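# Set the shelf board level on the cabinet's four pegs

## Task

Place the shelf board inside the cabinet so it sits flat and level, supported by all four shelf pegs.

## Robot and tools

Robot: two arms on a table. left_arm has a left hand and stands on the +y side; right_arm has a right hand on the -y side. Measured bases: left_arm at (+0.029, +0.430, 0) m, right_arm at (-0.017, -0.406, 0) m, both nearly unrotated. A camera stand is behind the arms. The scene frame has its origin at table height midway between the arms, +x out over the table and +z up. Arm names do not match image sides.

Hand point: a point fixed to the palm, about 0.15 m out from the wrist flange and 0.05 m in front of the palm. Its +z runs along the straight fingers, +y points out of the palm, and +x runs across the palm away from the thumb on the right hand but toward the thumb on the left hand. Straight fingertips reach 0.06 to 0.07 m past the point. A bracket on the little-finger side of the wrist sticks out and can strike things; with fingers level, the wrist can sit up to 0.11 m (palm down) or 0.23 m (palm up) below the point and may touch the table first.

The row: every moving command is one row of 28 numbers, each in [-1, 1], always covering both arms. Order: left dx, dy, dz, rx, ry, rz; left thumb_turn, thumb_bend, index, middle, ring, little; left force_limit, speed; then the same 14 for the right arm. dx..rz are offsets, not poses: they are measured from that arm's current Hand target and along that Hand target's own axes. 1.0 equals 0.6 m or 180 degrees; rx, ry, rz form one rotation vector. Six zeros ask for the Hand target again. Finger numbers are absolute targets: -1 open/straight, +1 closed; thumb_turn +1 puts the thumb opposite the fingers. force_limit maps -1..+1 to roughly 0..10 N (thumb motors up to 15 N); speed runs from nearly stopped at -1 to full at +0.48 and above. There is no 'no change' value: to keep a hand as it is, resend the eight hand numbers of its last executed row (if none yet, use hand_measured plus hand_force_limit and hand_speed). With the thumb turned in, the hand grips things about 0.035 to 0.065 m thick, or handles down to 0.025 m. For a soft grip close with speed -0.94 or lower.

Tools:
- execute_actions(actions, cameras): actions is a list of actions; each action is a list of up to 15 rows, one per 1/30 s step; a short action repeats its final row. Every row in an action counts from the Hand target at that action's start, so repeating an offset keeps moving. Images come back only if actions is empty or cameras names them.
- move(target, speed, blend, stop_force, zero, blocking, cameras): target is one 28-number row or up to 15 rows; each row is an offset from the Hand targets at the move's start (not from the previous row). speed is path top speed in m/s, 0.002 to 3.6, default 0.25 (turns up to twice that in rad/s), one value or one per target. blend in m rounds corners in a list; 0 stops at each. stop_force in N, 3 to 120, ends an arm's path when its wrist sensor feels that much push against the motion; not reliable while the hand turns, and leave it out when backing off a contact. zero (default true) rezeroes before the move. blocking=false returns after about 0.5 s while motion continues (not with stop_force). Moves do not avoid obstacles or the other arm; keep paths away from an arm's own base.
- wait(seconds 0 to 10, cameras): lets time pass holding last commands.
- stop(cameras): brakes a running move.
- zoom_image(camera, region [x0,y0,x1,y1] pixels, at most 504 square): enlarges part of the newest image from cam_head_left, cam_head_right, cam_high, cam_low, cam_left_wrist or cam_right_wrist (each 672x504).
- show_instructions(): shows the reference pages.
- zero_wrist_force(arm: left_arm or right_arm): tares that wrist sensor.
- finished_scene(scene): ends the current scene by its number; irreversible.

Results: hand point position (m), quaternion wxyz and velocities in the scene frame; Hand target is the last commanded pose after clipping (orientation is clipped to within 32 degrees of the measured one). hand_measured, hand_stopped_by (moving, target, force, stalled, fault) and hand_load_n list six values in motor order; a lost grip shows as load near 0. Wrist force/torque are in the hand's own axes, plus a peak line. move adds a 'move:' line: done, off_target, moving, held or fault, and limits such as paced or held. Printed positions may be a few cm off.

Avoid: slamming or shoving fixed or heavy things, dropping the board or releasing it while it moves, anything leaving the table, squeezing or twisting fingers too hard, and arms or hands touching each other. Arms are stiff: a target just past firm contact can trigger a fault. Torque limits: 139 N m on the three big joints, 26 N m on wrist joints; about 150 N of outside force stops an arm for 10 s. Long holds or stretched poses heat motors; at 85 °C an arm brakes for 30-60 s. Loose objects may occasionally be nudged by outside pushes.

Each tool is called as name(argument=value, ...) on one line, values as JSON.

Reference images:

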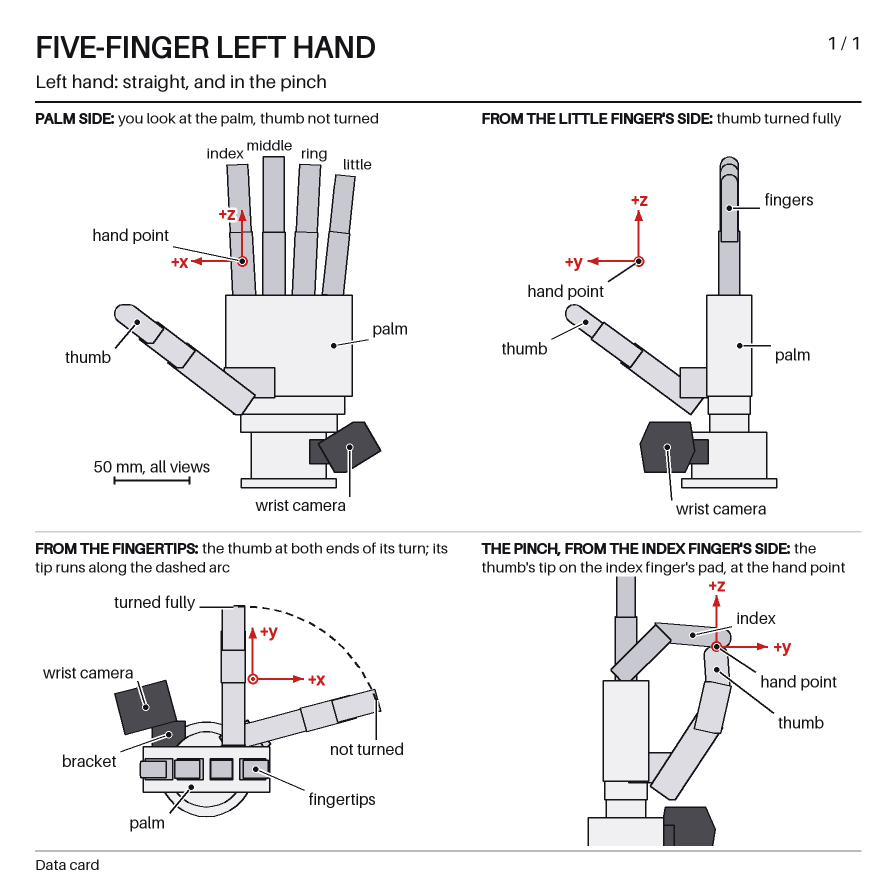

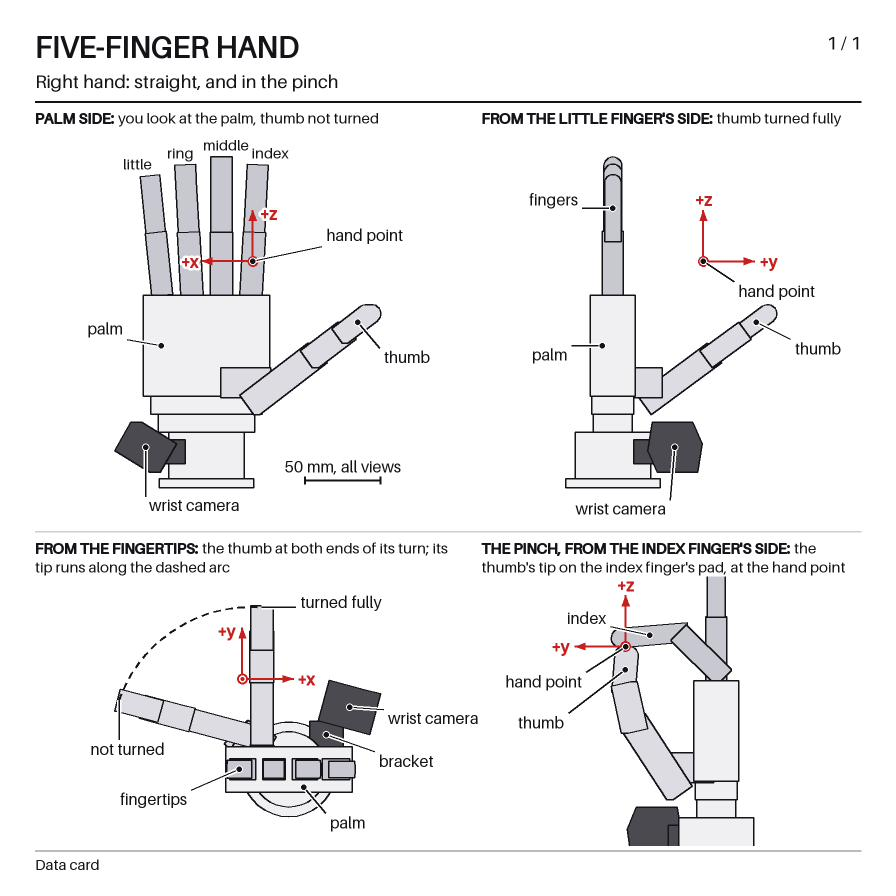

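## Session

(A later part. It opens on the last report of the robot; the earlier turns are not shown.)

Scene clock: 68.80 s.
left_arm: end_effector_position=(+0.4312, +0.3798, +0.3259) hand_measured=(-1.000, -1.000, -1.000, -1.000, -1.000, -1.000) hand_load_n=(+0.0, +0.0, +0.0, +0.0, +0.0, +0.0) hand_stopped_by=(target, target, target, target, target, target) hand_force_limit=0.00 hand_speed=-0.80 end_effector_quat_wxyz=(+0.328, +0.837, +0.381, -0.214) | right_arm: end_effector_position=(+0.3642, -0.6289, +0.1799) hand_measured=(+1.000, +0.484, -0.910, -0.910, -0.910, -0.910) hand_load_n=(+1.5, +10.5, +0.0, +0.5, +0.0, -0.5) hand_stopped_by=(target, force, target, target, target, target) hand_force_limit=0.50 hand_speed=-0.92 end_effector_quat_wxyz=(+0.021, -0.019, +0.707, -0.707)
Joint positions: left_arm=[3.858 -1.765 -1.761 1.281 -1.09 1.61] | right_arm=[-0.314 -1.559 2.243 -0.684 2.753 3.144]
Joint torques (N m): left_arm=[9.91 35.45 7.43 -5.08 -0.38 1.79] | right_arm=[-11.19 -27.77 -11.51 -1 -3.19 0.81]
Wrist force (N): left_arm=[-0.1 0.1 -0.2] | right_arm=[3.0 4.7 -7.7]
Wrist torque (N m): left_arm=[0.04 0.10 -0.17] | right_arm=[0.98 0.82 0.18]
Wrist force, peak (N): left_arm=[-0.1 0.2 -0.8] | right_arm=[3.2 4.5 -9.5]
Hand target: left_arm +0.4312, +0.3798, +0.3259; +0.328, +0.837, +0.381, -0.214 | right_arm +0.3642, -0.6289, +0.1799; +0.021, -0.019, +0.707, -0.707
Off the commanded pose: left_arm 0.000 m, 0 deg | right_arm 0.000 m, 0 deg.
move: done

wait(seconds=0.1, cameras=["cam_high", "cam_right_wrist"])

zoom_image(camera="cam_high", region=[185, 70, 245, 130])

zoom_image(camera="cam_high", region=[130, 120, 190, 180])

zoom_image(camera="cam_right_wrist", region=[240, 0, 420, 135])

Scene clock: 69.87 s.
left_arm: end_effector_position=(+0.4312, +0.3798, +0.3259) hand_measured=(-1.000, -1.000, -1.000, -1.000, -1.000, -1.000) hand_load_n=(+0.0, +0.0, +0.0, +0.0, +0.0, +0.0) hand_stopped_by=(target, target, target, target, target, target) hand_force_limit=0.00 hand_speed=-0.80 end_effector_quat_wxyz=(+0.328, +0.837, +0.381, -0.214) | right_arm: end_effector_position=(+0.3642, -0.6289, +0.1799) hand_measured=(+1.000, +0.484, -0.910, -0.910, -0.910, -0.910) hand_load_n=(+1.0, +10.5, +0.0, +0.5, +0.0, -0.5) hand_stopped_by=(target, force, target, target, target, target) hand_force_limit=0.50 hand_speed=-0.92 end_effector_quat_wxyz=(+0.021, -0.019, +0.707, -0.707)
Joint positions: left_arm=[3.858 -1.765 -1.761 1.281 -1.09 1.61] | right_arm=[-0.314 -1.559 2.243 -0.684 2.753 3.144]
Joint torques (N m): left_arm=[10.2 35.67 7.08 -5.02 -0.38 1.56] | right_arm=[-12.29 -27.73 -11.64 -1.03 -3.27 1.19]
Wrist force (N): left_arm=[-0.2 0.1 -0.6] | right_arm=[3.3 4.2 -9.8]
Wrist torque (N m): left_arm=[0.05 0.11 -0.17] | right_arm=[1.05 0.94 0.18]
Wrist force, peak (N): left_arm=[0.0 0.2 -0.8] | right_arm=[3.2 4.2 -10.1]
Hand target: left_arm +0.4312, +0.3798, +0.3259; +0.328, +0.837, +0.381, -0.214 | right_arm +0.3642, -0.6289, +0.1799; +0.021, -0.019, +0.707, -0.707
Off the commanded pose: left_arm 0.000 m, 0 deg | right_arm 0.000 m, 0 deg.
wait: 0.10 s; at rest from the start
Images, in order (width x height): cam_high 672x504, cam_right_wrist 672x504.

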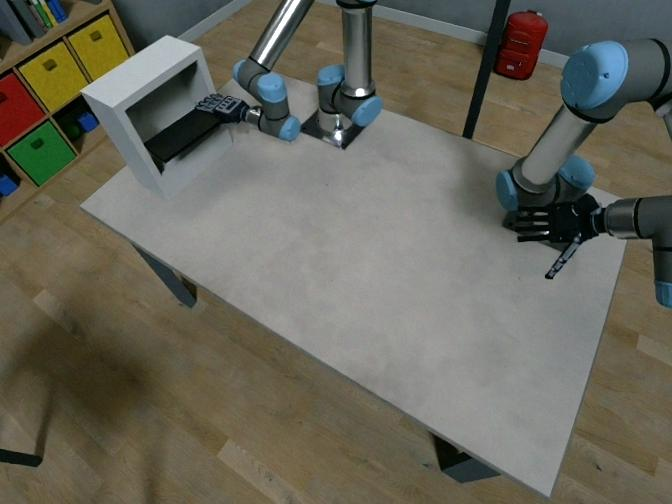

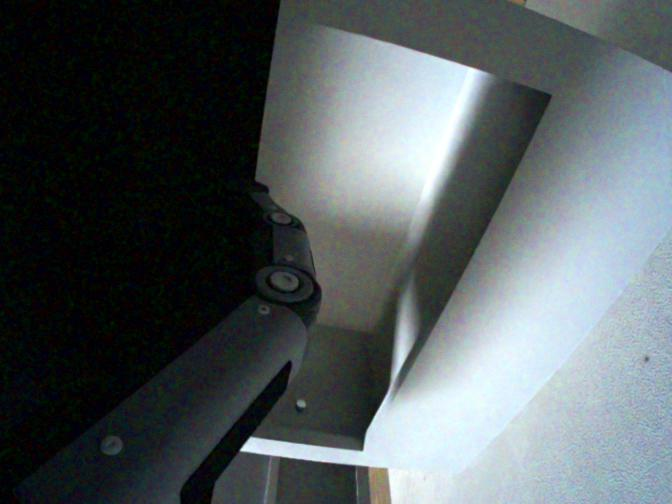

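Scaled by 8.400 from the camera's 672x504 image, which has a finer 960x720 frame.

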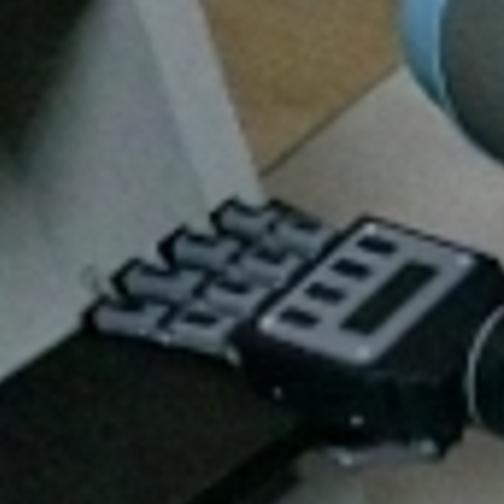

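Scaled by 8.400 from the camera's 672x504 image, which has a finer 960x720 frame.

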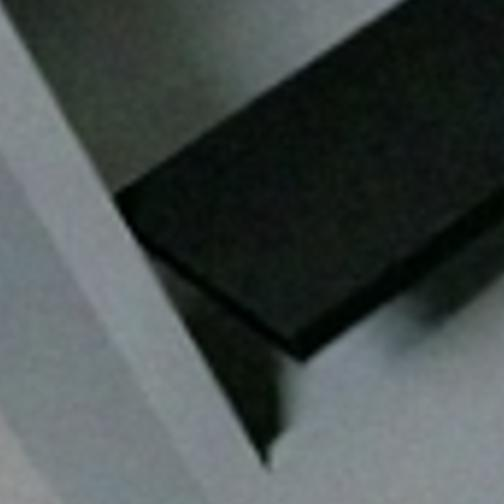

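Scaled by 2.800 from the camera's 672x504 image, which has a finer 960x720 frame.

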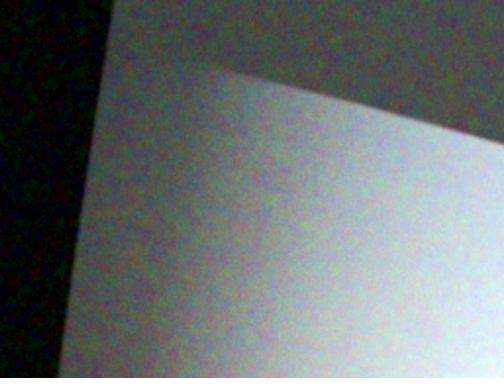

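move(target=[[0,0,0,0,0,0,-1,-1,-1,-1,-1,-1,0,-0.8,-0.0056,0,-0.0915,0,0,0,1,0.85,-0.91,-0.91,-0.91,-0.91,0.5,-0.92],[0,0,0,0,0,0,-1,-1,-1,-1,-1,-1,0,-0.8,-0.0056,-0.3834,-0.0915,0,0,0,1,0.85,-0.91,-0.91,-0.91,-0.91,0.5,-0.92]], speed=0.15, blend=[0.01, 0], cameras=["cam_high", "cam_low"])

zoom_image(camera="cam_high", region=[70, 0, 280, 200])

zoom_image(camera="cam_low", region=[345, 110, 475, 240])

Scene clock: 74.47 s.
left_arm: end_effector_position=(+0.4312, +0.3798, +0.3259) hand_measured=(-1.000, -1.000, -1.000, -1.000, -1.000, -1.000) hand_load_n=(+0.0, +0.0, +0.0, +0.0, +0.0, +0.0) hand_stopped_by=(target, target, target, target, target, target) hand_force_limit=0.00 hand_speed=-0.80 end_effector_quat_wxyz=(+0.328, +0.837, +0.381, -0.214) | right_arm: end_effector_position=(+0.3638, -0.5739, +0.4099) hand_measured=(+1.000, +0.484, -0.910, -0.910, -0.910, -0.910) hand_load_n=(+1.5, +10.5, +0.0, +0.5, +0.0, +0.0) hand_stopped_by=(target, force, target, target, target, target) hand_force_limit=0.50 hand_speed=-0.92 end_effector_quat_wxyz=(+0.021, -0.019, +0.707, -0.707)
Joint positions: left_arm=[3.858 -1.765 -1.761 1.281 -1.09 1.61] | right_arm=[-0.144 -1.747 1.775 -0.03 2.923 3.143]
Joint torques (N m): left_arm=[9.87 35.49 7.32 -5.08 -0.29 1.7] | right_arm=[-9.17 -5.66 -25.64 0.46 -1.94 1.49]
Wrist force (N): left_arm=[0.1 0.2 -0.6] | right_arm=[-0.5 4.8 -0.4]
Wrist torque (N m): left_arm=[0.06 0.06 -0.15] | right_arm=[0.55 0.17 -0.09]
Wrist force, peak (N): left_arm=[0.0 -0.2 -0.9] | right_arm=[3.4 4.0 -10.2]
Hand target: left_arm +0.4312, +0.3798, +0.3259; +0.328, +0.837, +0.381, -0.214 | right_arm +0.3638, -0.5739, +0.4099; +0.021, -0.019, +0.707, -0.707
Off the commanded pose: left_arm 0.000 m, 0 deg | right_arm 0.000 m, 0 deg.
move: done
Images, in order (width x height): cam_high 672x504, cam_low 672x504.

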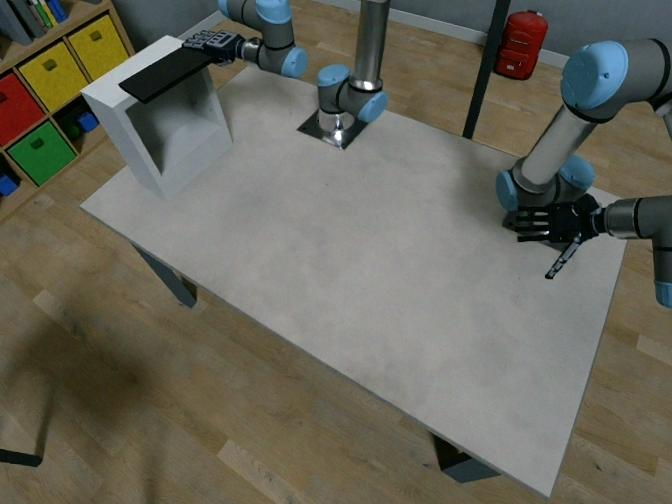

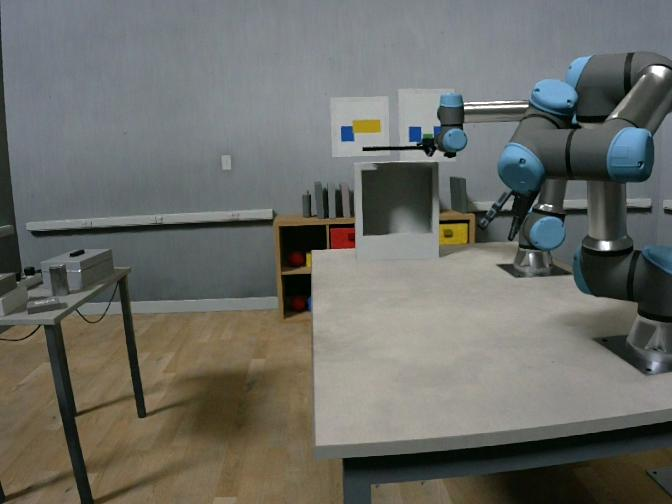

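Scaled by 2.400 from the camera's 672x504 image, which has a finer 960x720 frame.

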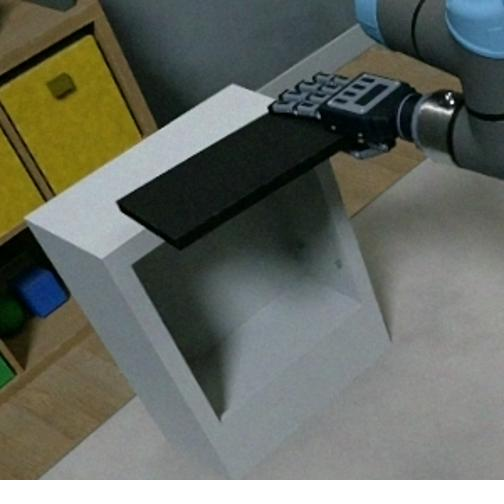

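Scaled by 3.877 from the camera's 672x504 image, which has a finer 960x720 frame.

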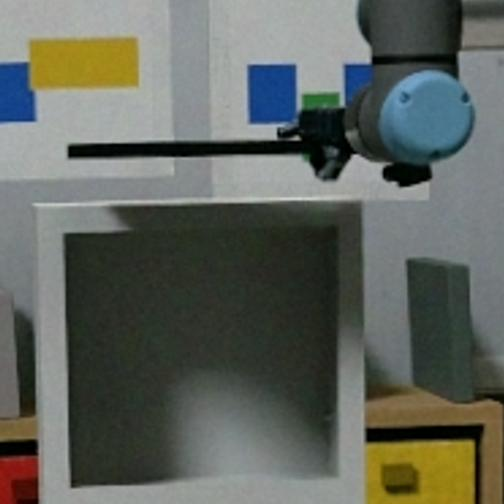

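move(target=[0,0,0,0,0,0,-1,-1,-1,-1,-1,-1,0,-0.8,0.011,0,0.1797,0,0,0,1,0.85,-0.91,-0.91,-0.91,-0.91,0.5,-0.92], speed=0.1, stop_force=6, cameras=["cam_high", "cam_low", "cam_right_wrist"])

zoom_image(camera="cam_high", region=[70, 0, 280, 200])

zoom_image(camera="cam_low", region=[345, 110, 475, 240])

Scene clock: 77.03 s.
left_arm: end_effector_position=(+0.4312, +0.3798, +0.3259) hand_measured=(-1.000, -1.000, -1.000, -1.000, -1.000, -1.000) hand_load_n=(+0.0, +0.0, +0.0, +0.0, +0.0, +0.0) hand_stopped_by=(target, target, target, target, target, target) hand_force_limit=0.00 hand_speed=-0.80 end_effector_quat_wxyz=(+0.328, +0.837, +0.381, -0.214) | right_arm: end_effector_position=(+0.3633, -0.6820, +0.4099) hand_measured=(+1.000, +0.484, -0.910, -0.910, -0.910, -0.910) hand_load_n=(+1.0, +11.0, +0.0, +0.5, +0.0, +0.0) hand_stopped_by=(target, force, target, target, target, target) hand_force_limit=0.50 hand_speed=-0.92 end_effector_quat_wxyz=(+0.021, -0.019, +0.707, -0.707)
Joint positions: left_arm=[3.858 -1.765 -1.761 1.281 -1.09 1.61] | right_arm=[-0.473 -1.769 1.793 -0.024 2.594 3.144]
Joint torques (N m): left_arm=[10.02 35.37 7.09 -5.13 -0.18 1.6] | right_arm=[-9.09 -6.23 -26.32 -0.11 -1.95 1.49]
Wrist force (N): left_arm=[0.0 0.1 -0.3] | right_arm=[-0.1 4.7 -0.6]
Wrist torque (N m): left_arm=[0.03 0.08 -0.16] | right_arm=[0.56 0.13 -0.06]
Wrist force, peak (N): left_arm=[0.1 0.6 -0.5] | right_arm=[-0.5 5.2 -0.7]
Hand target: left_arm +0.4312, +0.3798, +0.3259; +0.328, +0.837, +0.381, -0.214 | right_arm +0.3633, -0.6820, +0.4099; +0.021, -0.019, +0.707, -0.707
Off the commanded pose: left_arm 0.000 m, 0 deg | right_arm 0.000 m, 0 deg.
move: done
Images, in order (width x height): cam_high 672x504, cam_low 672x504, cam_right_wrist 672x504.

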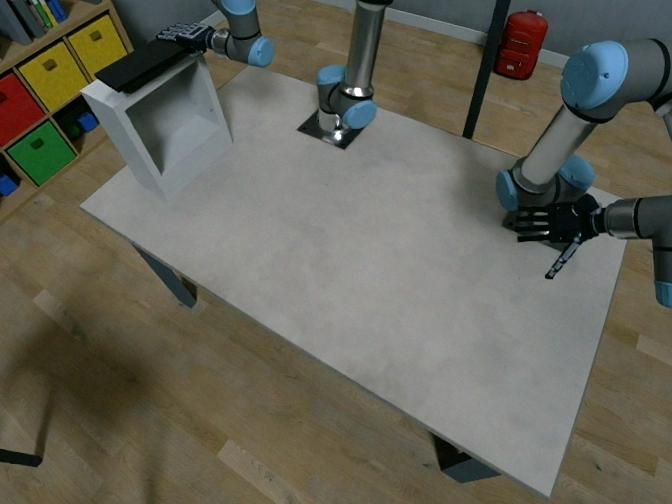

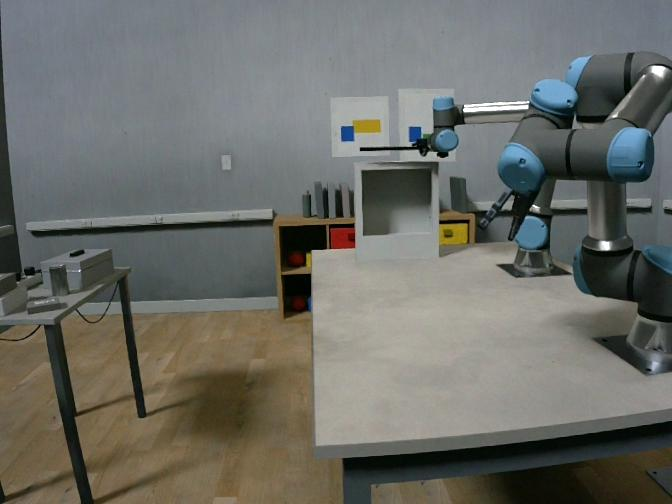

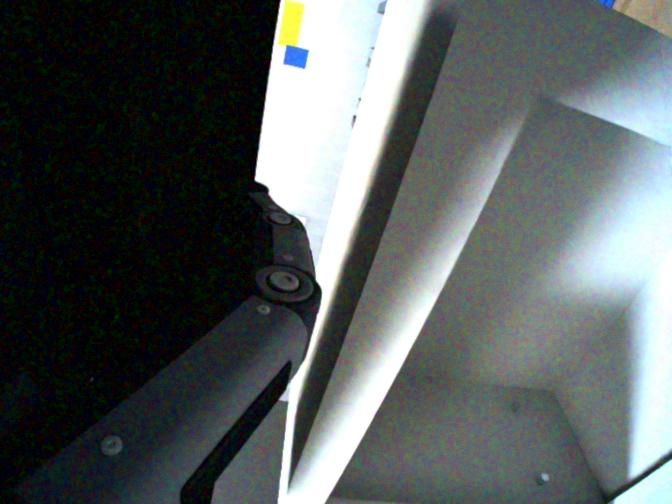

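Scaled by 2.400 from the camera's 672x504 image, which has a finer 960x720 frame.

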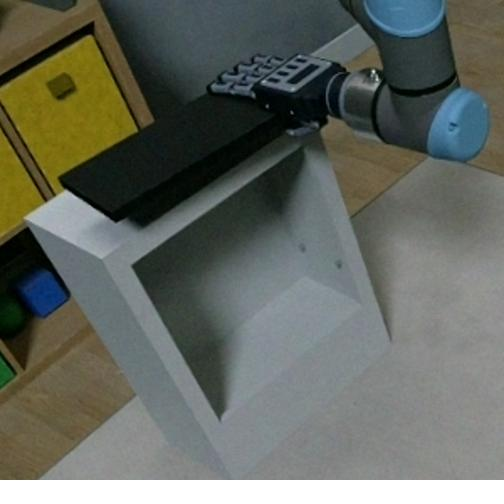

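Scaled by 3.877 from the camera's 672x504 image, which has a finer 960x720 frame.

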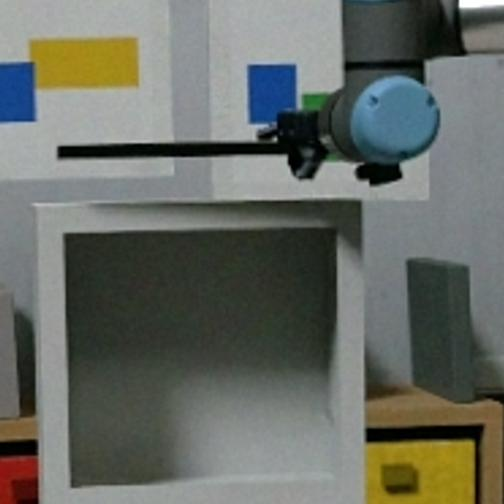

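move(target=[0,0,0,0,0,0,-1,-1,-1,-1,-1,-1,0,-0.8,0,0.1,0,0,0,0,1,0.85,-0.91,-0.91,-0.91,-0.91,0.5,-0.92], speed=0.03, stop_force=3, cameras=["cam_high", "cam_low", "cam_right_wrist"])

zoom_image(camera="cam_high", region=[70, 0, 280, 200])

zoom_image(camera="cam_low", region=[345, 110, 475, 240])

Scene clock: 80.23 s.
left_arm: end_effector_position=(+0.4312, +0.3798, +0.3259) hand_measured=(-1.000, -1.000, -1.000, -1.000, -1.000, -1.000) hand_load_n=(+0.0, +0.0, +0.0, +0.0, +0.0, +0.0) hand_stopped_by=(target, target, target, target, target, target) hand_force_limit=0.00 hand_speed=-0.80 end_effector_quat_wxyz=(+0.328, +0.837, +0.381, -0.214) | right_arm: end_effector_position=(+0.3635, -0.6819, +0.3621) hand_measured=(+1.000, +0.484, -0.910, -0.910, -0.910, -0.910) hand_load_n=(+1.5, +10.5, +0.0, +0.5, +0.0, +0.0) hand_stopped_by=(target, force, target, target, target, target) hand_force_limit=0.50 hand_speed=-0.92 end_effector_quat_wxyz=(+0.021, -0.019, +0.707, -0.707)
Joint positions: left_arm=[3.858 -1.765 -1.761 1.281 -1.09 1.61] | right_arm=[-0.473 -1.759 1.907 -0.148 2.594 3.145]
Joint torques (N m): left_arm=[9.69 34.99 7.01 -5.09 -0.24 1.58] | right_arm=[-7.95 -23.82 -25.26 -0.08 -1.28 0.69]
Wrist force (N): left_arm=[-0.2 0.5 -0.6] | right_arm=[0.0 4.7 -0.2]
Wrist torque (N m): left_arm=[0.11 0.12 -0.19] | right_arm=[0.56 0.12 -0.09]
Wrist force, peak (N): left_arm=[-0.1 0.2 -0.8] | right_arm=[2.6 -40.0 -7.3]
Hand target: left_arm +0.4312, +0.3798, +0.3259; +0.328, +0.837, +0.381, -0.214 | right_arm +0.3634, -0.6819, +0.3621; +0.021, -0.019, +0.707, -0.707 (not the last commanded pose)
Off the commanded pose: left_arm 0.000 m, 0 deg | right_arm 0.012 m, 0 deg.
move: contact (right_arm)
Images, in order (width x height): cam_high 672x504, cam_low 672x504, cam_right_wrist 672x504.

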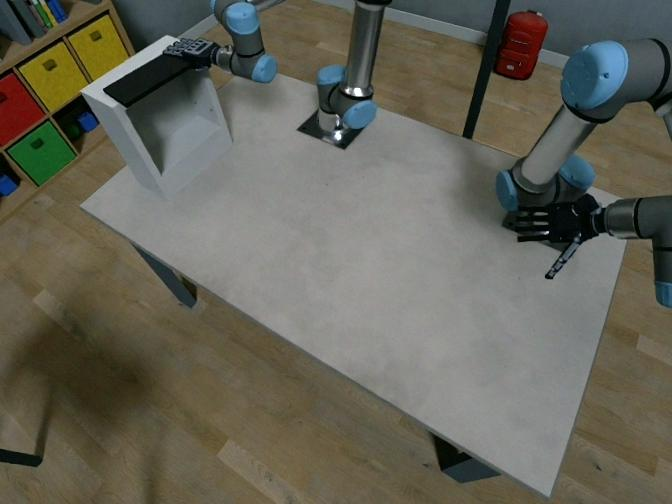

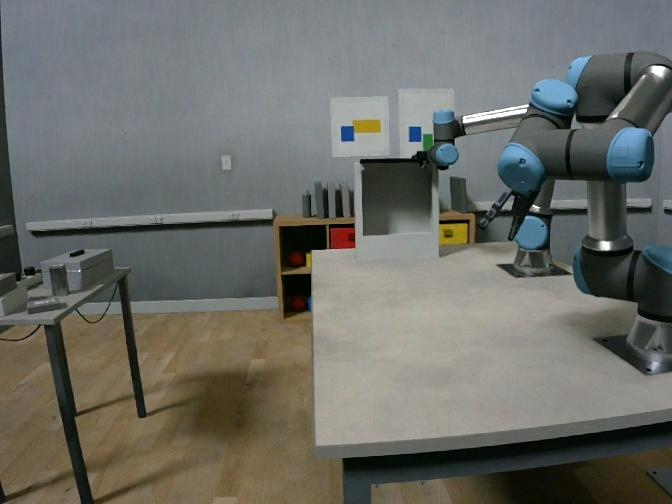

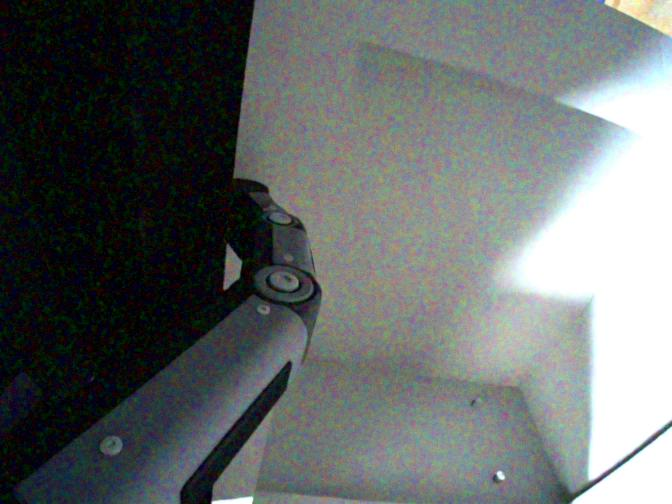

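Scaled by 2.400 from the camera's 672x504 image, which has a finer 960x720 frame.

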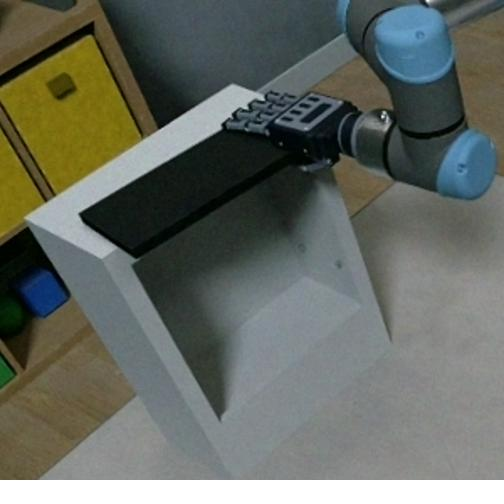

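Scaled by 3.877 from the camera's 672x504 image, which has a finer 960x720 frame.

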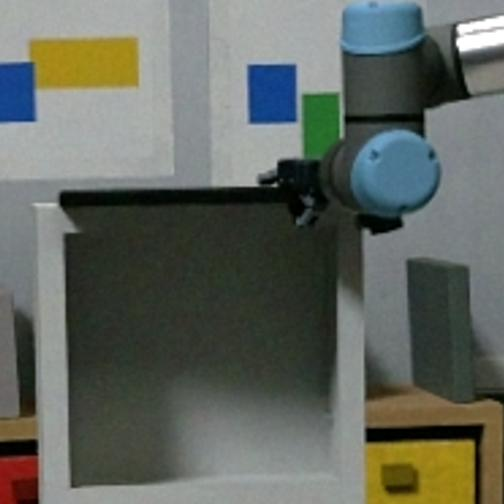

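zoom_image(camera="cam_right_wrist", region=[160, 120, 400, 360])

zoom_image(camera="cam_high", region=[150, 30, 230, 100])

zoom_image(camera="cam_high", region=[80, 60, 160, 140])

zoom_image(camera="cam_low", region=[350, 145, 450, 180])

Scaled by 2.100 from the camera's 672x504 image, which has a finer 960x720 frame.

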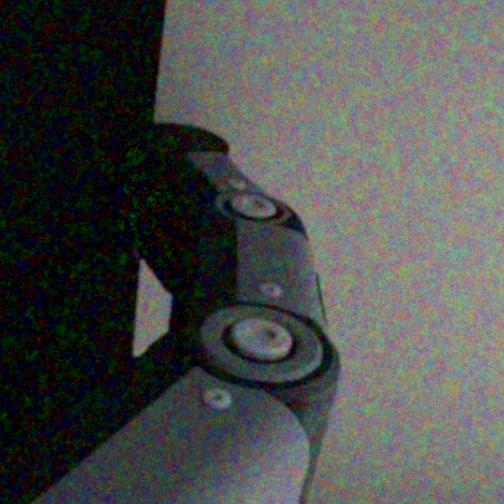

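Scaled by 6.300 from the camera's 672x504 image, which has a finer 960x720 frame.

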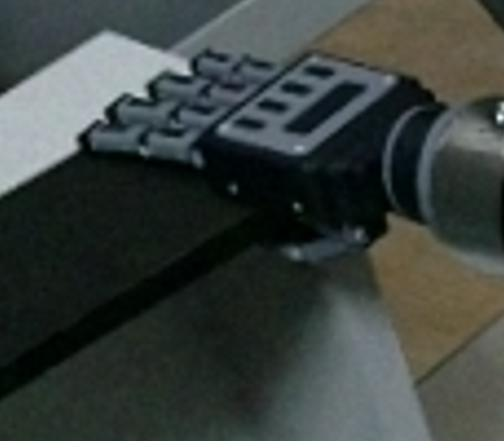

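Scaled by 6.300 from the camera's 672x504 image, which has a finer 960x720 frame.

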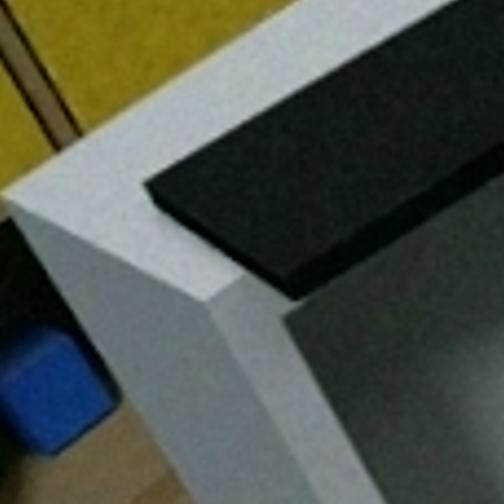

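Scaled by 5.040 from the camera's 672x504 image, which has a finer 960x720 frame.

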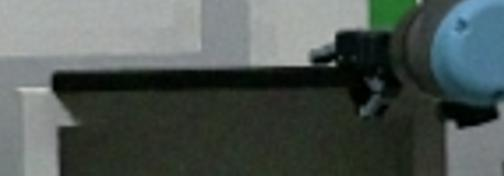

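move(target=[0,0,0,0,0,0,-1,-1,-1,-1,-1,-1,0,-0.8,0,0.012,0,0,0,0,1,0.85,-0.91,-0.91,-0.91,-0.91,0.5,-0.92], speed=0.005, stop_force=3)

Scene clock: 88.53 s.
left_arm: end_effector_position=(+0.4312, +0.3798, +0.3259) hand_measured=(-1.000, -1.000, -1.000, -1.000, -1.000, -1.000) hand_load_n=(+0.0, +0.0, +0.0, +0.0, +0.0, +0.0) hand_stopped_by=(target, target, target, target, target, target) hand_force_limit=0.00 hand_speed=-0.80 end_effector_quat_wxyz=(+0.328, +0.837, +0.381, -0.214) | right_arm: end_effector_position=(+0.3634, -0.6819, +0.3620) hand_measured=(+1.000, +0.484, -0.910, -0.910, -0.910, -0.910) hand_load_n=(+1.0, +11.0, +0.0, +2.0, +0.0, +0.0) hand_stopped_by=(target, force, target, target, target, target) hand_force_limit=0.50 hand_speed=-0.92 end_effector_quat_wxyz=(+0.021, -0.019, +0.707, -0.707)
Joint positions: left_arm=[3.858 -1.765 -1.761 1.281 -1.09 1.61] | right_arm=[-0.473 -1.759 1.908 -0.149 2.594 3.145]
Joint torques (N m): left_arm=[9.18 35.04 7.53 -5.1 -0.16 1.61] | right_arm=[-9.56 -16.56 -24.36 0.14 -1.36 0.79]
Wrist force (N): left_arm=[0.1 0.1 -0.4] | right_arm=[-0.3 1.0 -0.3]
Wrist torque (N m): left_arm=[0.05 0.07 -0.14] | right_arm=[0.46 0.13 -0.30]
Wrist force, peak (N): left_arm=[-0.1 0.1 -0.9] | right_arm=[-0.1 4.8 -0.8]
Hand target: left_arm +0.4312, +0.3798, +0.3259; +0.328, +0.837, +0.381, -0.214 | right_arm +0.3634, -0.6819, +0.3620; +0.021, -0.019, +0.707, -0.707 (not the last commanded pose)
Off the commanded pose: left_arm 0.000 m, 0 deg | right_arm 0.007 m, 0 deg.
move: contact (right_arm)

move(target=[0,0,0,0,0,0,-1,-1,-1,-1,-1,-1,0,-0.8,0,0,0,0,0,0,1,0.15,-0.91,-0.91,-0.91,-0.91,0.5,-0.8], speed=0.05, cameras=["cam_high", "cam_low", "cam_right_wrist"])

zoom_image(camera="cam_high", region=[80, 20, 240, 140])

zoom_image(camera="cam_low", region=[350, 145, 450, 180])

Scene clock: 90.20 s.
left_arm: end_effector_position=(+0.4312, +0.3798, +0.3259) hand_measured=(-1.000, -1.000, -1.000, -1.000, -1.000, -1.000) hand_load_n=(+0.0, +0.5, +0.0, +0.0, +0.0, +0.0) hand_stopped_by=(target, target, target, target, target, target) hand_force_limit=0.00 hand_speed=-0.80 end_effector_quat_wxyz=(+0.328, +0.837, +0.381, -0.214) | right_arm: end_effector_position=(+0.3634, -0.6819, +0.3620) hand_measured=(+1.000, +0.150, -0.910, -0.910, -0.910, -0.910) hand_load_n=(+0.0, +0.0, +0.0, +1.5, +0.0, +0.0) hand_stopped_by=(target, target, target, target, target, target) hand_force_limit=0.50 hand_speed=-0.80 end_effector_quat_wxyz=(+0.021, -0.019, +0.707, -0.707)
Joint positions: left_arm=[3.858 -1.765 -1.761 1.281 -1.09 1.61] | right_arm=[-0.473 -1.759 1.908 -0.149 2.594 3.145]
Joint torques (N m): left_arm=[9.22 34.94 7.81 -5.13 -0.13 1.58] | right_arm=[-9.5 -20.07 -14.69 -0.23 -1.32 0.89]
Wrist force (N): left_arm=[0.0 0.0 -0.4] | right_arm=[-0.6 -3.7 -0.5]
Wrist torque (N m): left_arm=[0.03 0.08 -0.16] | right_arm=[0.37 0.17 -0.10]
Wrist force, peak (N): left_arm=[-0.3 -0.1 -0.8] | right_arm=[-0.4 -4.2 -0.8]
Hand target: left_arm +0.4312, +0.3798, +0.3259; +0.328, +0.837, +0.381, -0.214 | right_arm +0.3634, -0.6819, +0.3620; +0.021, -0.019, +0.707, -0.707
Off the commanded pose: left_arm 0.000 m, 0 deg | right_arm 0.000 m, 0 deg.
move: done
Images, in order (width x height): cam_high 672x504, cam_low 672x504, cam_right_wrist 672x504.

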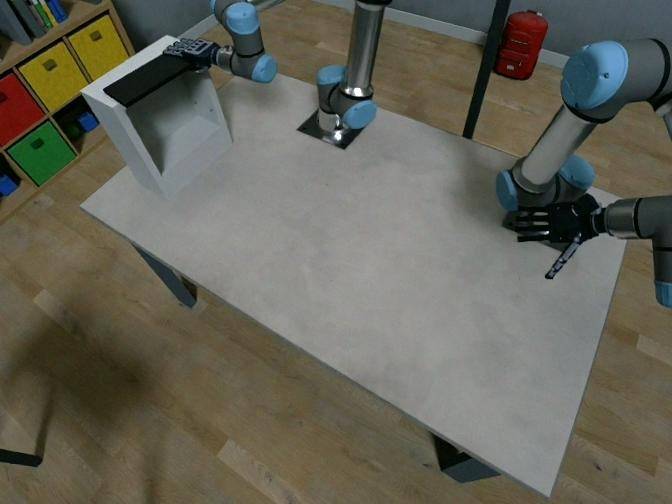

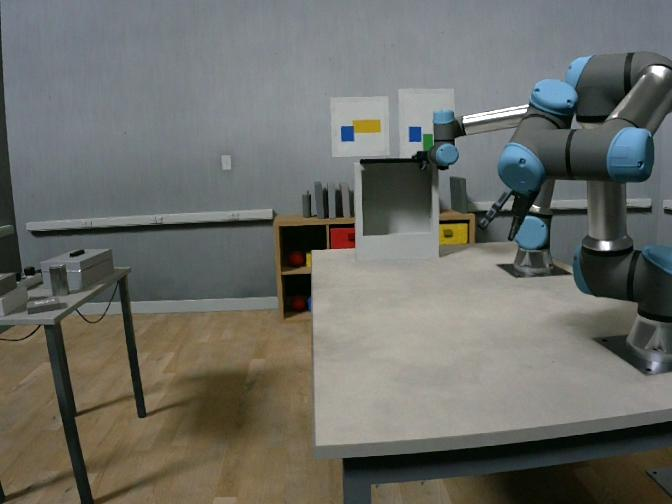

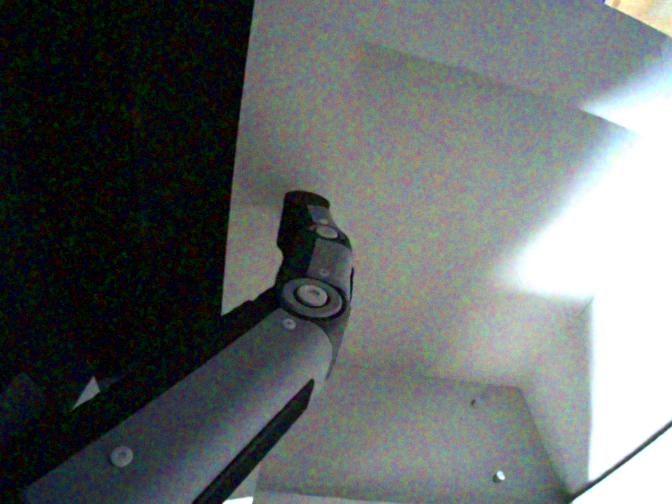

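Scaled by 3.150 from the camera's 672x504 image, which has a finer 960x720 frame.

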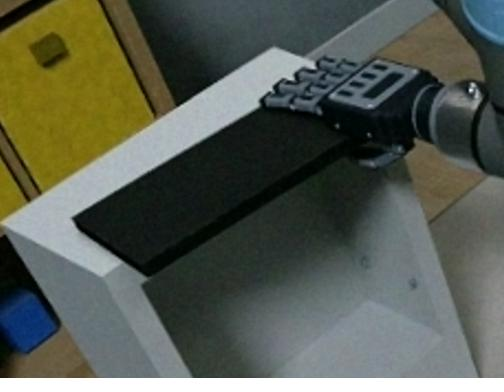

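Scaled by 5.040 from the camera's 672x504 image, which has a finer 960x720 frame.

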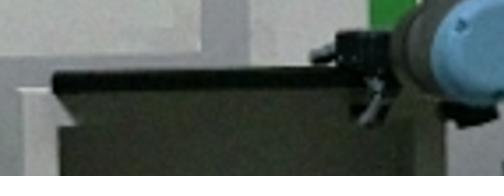

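move(target=[[0,0,0,0,0,0,-1,-1,-1,-1,-1,-1,0,-0.8,0,-0.009,0,0,0,0,1,0.15,-0.91,-0.91,-0.91,-0.91,0.5,-0.8]], speed=0.02)

move(target=[[0,0,0,0,0,0,-1,-1,-1,-1,-1,-1,0,-0.8,-0.15833,0,0,0,0,0,1,0.15,-0.91,-0.91,-0.91,-0.91,0.5,-0.8]], speed=0.06, stop_force=4, cameras=["cam_high", "cam_low", "cam_right_wrist"])

zoom_image(camera="cam_high", region=[80, 20, 240, 140])

zoom_image(camera="cam_low", region=[350, 145, 450, 180])

Scene clock: 91.90 s.
left_arm: end_effector_position=(+0.4312, +0.3798, +0.3259) hand_measured=(-1.000, -1.000, -1.000, -1.000, -1.000, -1.000) hand_load_n=(+0.0, +0.0, +0.0, +0.0, +0.5, +0.0) hand_stopped_by=(target, target, target, target, target, target) hand_force_limit=0.00 hand_speed=-0.80 end_effector_quat_wxyz=(+0.328, +0.837, +0.381, -0.214) | right_arm: end_effector_position=(+0.3634, -0.6819, +0.3673) hand_measured=(+1.000, +0.150, -0.910, -0.910, -0.910, -0.910) hand_load_n=(+0.0, +0.0, +0.0, +0.0, +0.0, +0.0) hand_stopped_by=(target, target, target, target, target, target) hand_force_limit=0.50 hand_speed=-0.80 end_effector_quat_wxyz=(+0.021, -0.019, +0.707, -0.707)
Joint positions: left_arm=[3.858 -1.765 -1.761 1.281 -1.09 1.61] | right_arm=[-0.473 -1.761 1.896 -0.135 2.594 3.145]
Joint torques (N m): left_arm=[8.93 35.23 7.51 -5.09 -0.07 1.61] | right_arm=[-9.55 -22.55 -24.16 0.54 -1.4 -0.66]
Wrist force (N): left_arm=[0.1 0.1 -0.4] | right_arm=[-0.2 0.7 -0.2]
Wrist torque (N m): left_arm=[0.04 0.06 -0.15] | right_arm=[0.50 0.13 0.13]
Wrist force, peak (N): left_arm=[-0.2 0.2 -0.8] | right_arm=[-0.4 -4.2 -0.6]
Hand target: left_arm +0.4312, +0.3798, +0.3259; +0.328, +0.837, +0.381, -0.214 | right_arm +0.3634, -0.6819, +0.3674; +0.021, -0.019, +0.707, -0.707
Off the commanded pose: left_arm 0.000 m, 0 deg | right_arm 0.000 m, 0 deg.
move: done

Scene clock: 94.53 s.
left_arm: end_effector_position=(+0.4312, +0.3798, +0.3259) hand_measured=(-1.000, -1.000, -1.000, -1.000, -1.000, -1.000) hand_load_n=(+0.0, +0.0, +0.0, +0.0, +0.0, +0.0) hand_stopped_by=(target, target, target, target, target, target) hand_force_limit=0.00 hand_speed=-0.80 end_effector_quat_wxyz=(+0.328, +0.837, +0.381, -0.214) | right_arm: end_effector_position=(+0.4583, -0.6765, +0.3676) hand_measured=(+1.000, +0.150, -0.910, -0.910, -0.910, -0.910) hand_load_n=(+0.0, +0.0, +0.0, +0.0, +0.0, +0.0) hand_stopped_by=(target, target, target, target, target, target) hand_force_limit=0.50 hand_speed=-0.80 end_effector_quat_wxyz=(+0.021, -0.019, +0.707, -0.707)
Joint positions: left_arm=[3.858 -1.765 -1.761 1.281 -1.09 1.61] | right_arm=[-0.349 -1.52 1.673 -0.152 2.718 3.145]
Joint torques (N m): left_arm=[9.49 34.6 7.47 -5.05 -0.16 1.53] | right_arm=[8.08 -15.2 -23.72 0.64 2.14 1.14]
Wrist force (N): left_arm=[0.0 0.2 -0.3] | right_arm=[-0.1 0.5 -0.5]
Wrist torque (N m): left_arm=[0.05 0.09 -0.16] | right_arm=[0.48 0.13 0.12]
Wrist force, peak (N): left_arm=[0.1 0.0 -0.9] | right_arm=[-0.7 1.0 -0.8]
Hand target: left_arm +0.4312, +0.3798, +0.3259; +0.328, +0.837, +0.381, -0.214 | right_arm +0.4583, -0.6765, +0.3676; +0.021, -0.019, +0.707, -0.707
Off the commanded pose: left_arm 0.000 m, 0 deg | right_arm 0.000 m, 0 deg.
move: done
Images, in order (width x height): cam_high 672x504, cam_low 672x504, cam_right_wrist 672x504.

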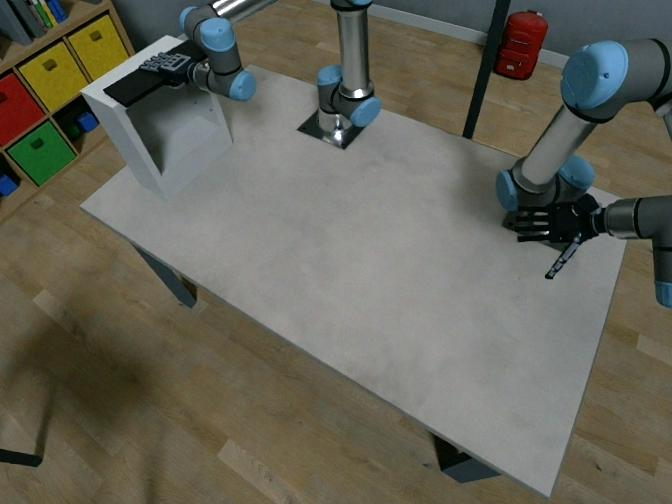

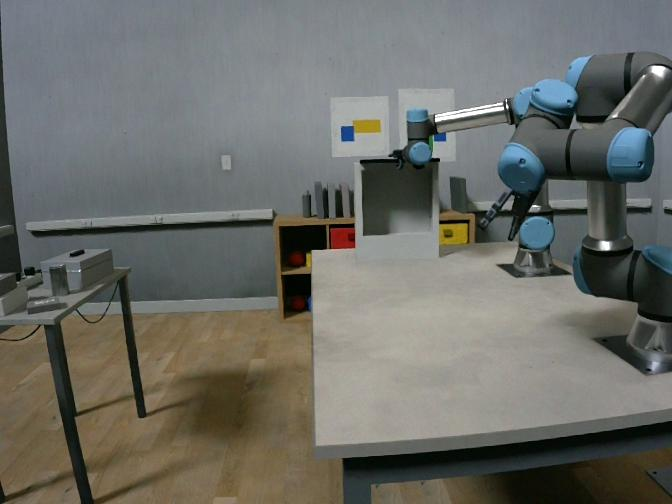

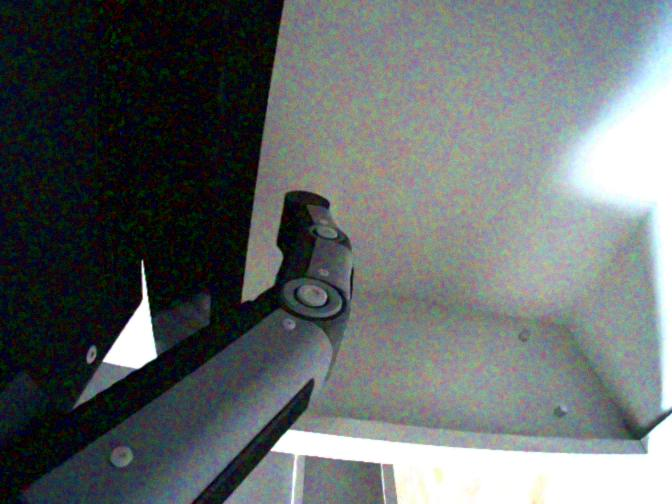

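Scaled by 3.150 from the camera's 672x504 image, which has a finer 960x720 frame.

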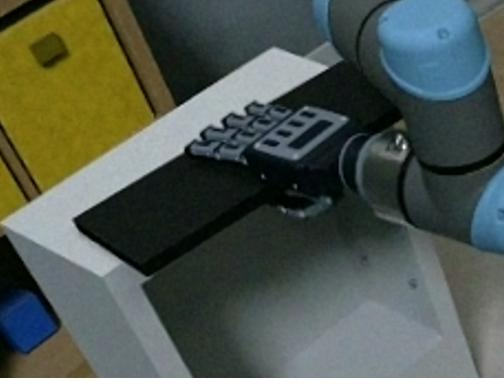

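Scaled by 5.040 from the camera's 672x504 image, which has a finer 960x720 frame.

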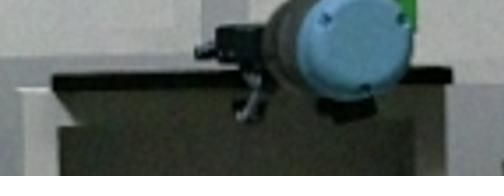

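zoom_image(camera="cam_right_wrist", region=[330, 230, 672, 486])

zoom_image(camera="cam_high", region=[110, 60, 240, 200])

zoom_image(camera="cam_low", region=[345, 140, 455, 270])

zoom_image(camera="cam_high", region=[150, 20, 230, 90])

Scaled by 1.474 from the camera's 672x504 image, which has a finer 960x720 frame.

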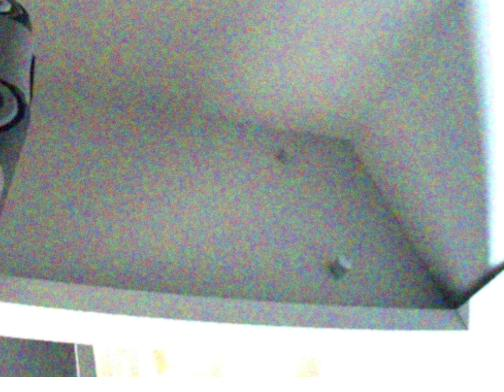

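Scaled by 3.600 from the camera's 672x504 image, which has a finer 960x720 frame.

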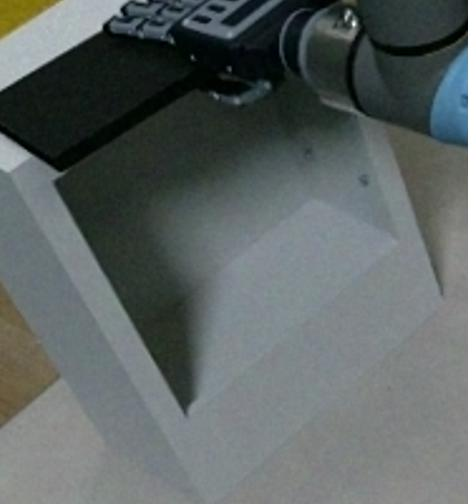

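Scaled by 3.877 from the camera's 672x504 image, which has a finer 960x720 frame.

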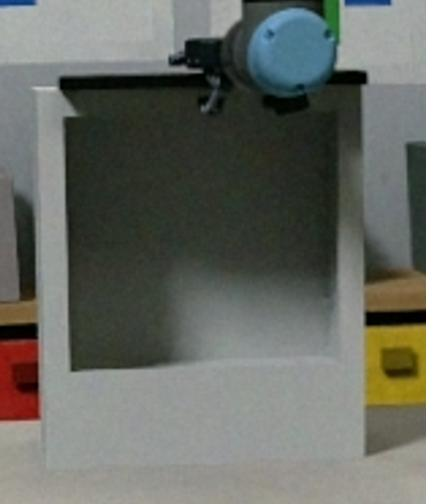

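Scaled by 6.300 from the camera's 672x504 image, which has a finer 960x720 frame.

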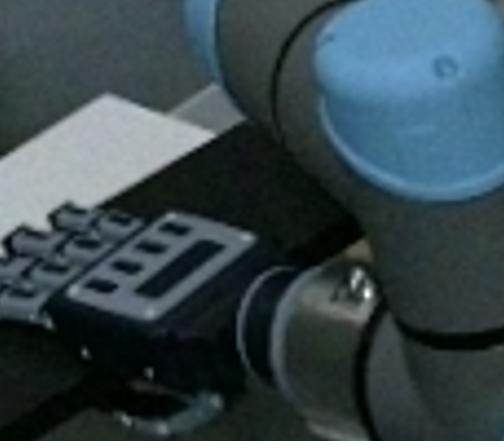

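move(target=[[0,0,0,0,0,0,-1,-1,-1,-1,-1,-1,0,-0.8,0,0.012,0,0,0,0,1,0.15,-0.91,-0.91,-0.91,-0.91,0.5,-0.8]], speed=0.005, stop_force=3)

Scene clock: 103.07 s.
left_arm: end_effector_position=(+0.4312, +0.3798, +0.3259) hand_measured=(-1.000, -1.000, -1.000, -1.000, -1.000, -1.000) hand_load_n=(+0.0, +0.0, +0.0, +0.0, +0.0, +0.0) hand_stopped_by=(target, target, target, target, target, target) hand_force_limit=0.00 hand_speed=-0.80 end_effector_quat_wxyz=(+0.328, +0.837, +0.381, -0.214) | right_arm: end_effector_position=(+0.4583, -0.6765, +0.3617) hand_measured=(+1.000, +0.150, -0.910, -0.910, -0.910, -0.910) hand_load_n=(+0.0, +0.0, -0.5, +2.0, +0.0, +0.0) hand_stopped_by=(target, target, target, target, target, target) hand_force_limit=0.50 hand_speed=-0.80 end_effector_quat_wxyz=(+0.021, -0.019, +0.707, -0.707)
Joint positions: left_arm=[3.858 -1.765 -1.761 1.281 -1.09 1.61] | right_arm=[-0.349 -1.518 1.685 -0.167 2.718 3.145]
Joint torques (N m): left_arm=[8.63 35.11 6.89 -5.08 -0.18 1.62] | right_arm=[2 -24.61 -22.03 0.79 1.48 0.8]
Wrist force (N): left_arm=[0.0 0.3 -0.3] | right_arm=[0.6 -3.9 -1.7]
Wrist torque (N m): left_arm=[0.06 0.10 -0.17] | right_arm=[0.41 0.20 -0.07]
Wrist force, peak (N): left_arm=[-0.5 0.1 -0.9] | right_arm=[0.2 -7.9 -4.0]
Hand target: left_arm +0.4312, +0.3798, +0.3259; +0.328, +0.837, +0.381, -0.214 | right_arm +0.4583, -0.6765, +0.3617; +0.021, -0.019, +0.707, -0.707 (not the last commanded pose)
Off the commanded pose: left_arm 0.000 m, 0 deg | right_arm 0.001 m, 0 deg.
move: contact (right_arm)


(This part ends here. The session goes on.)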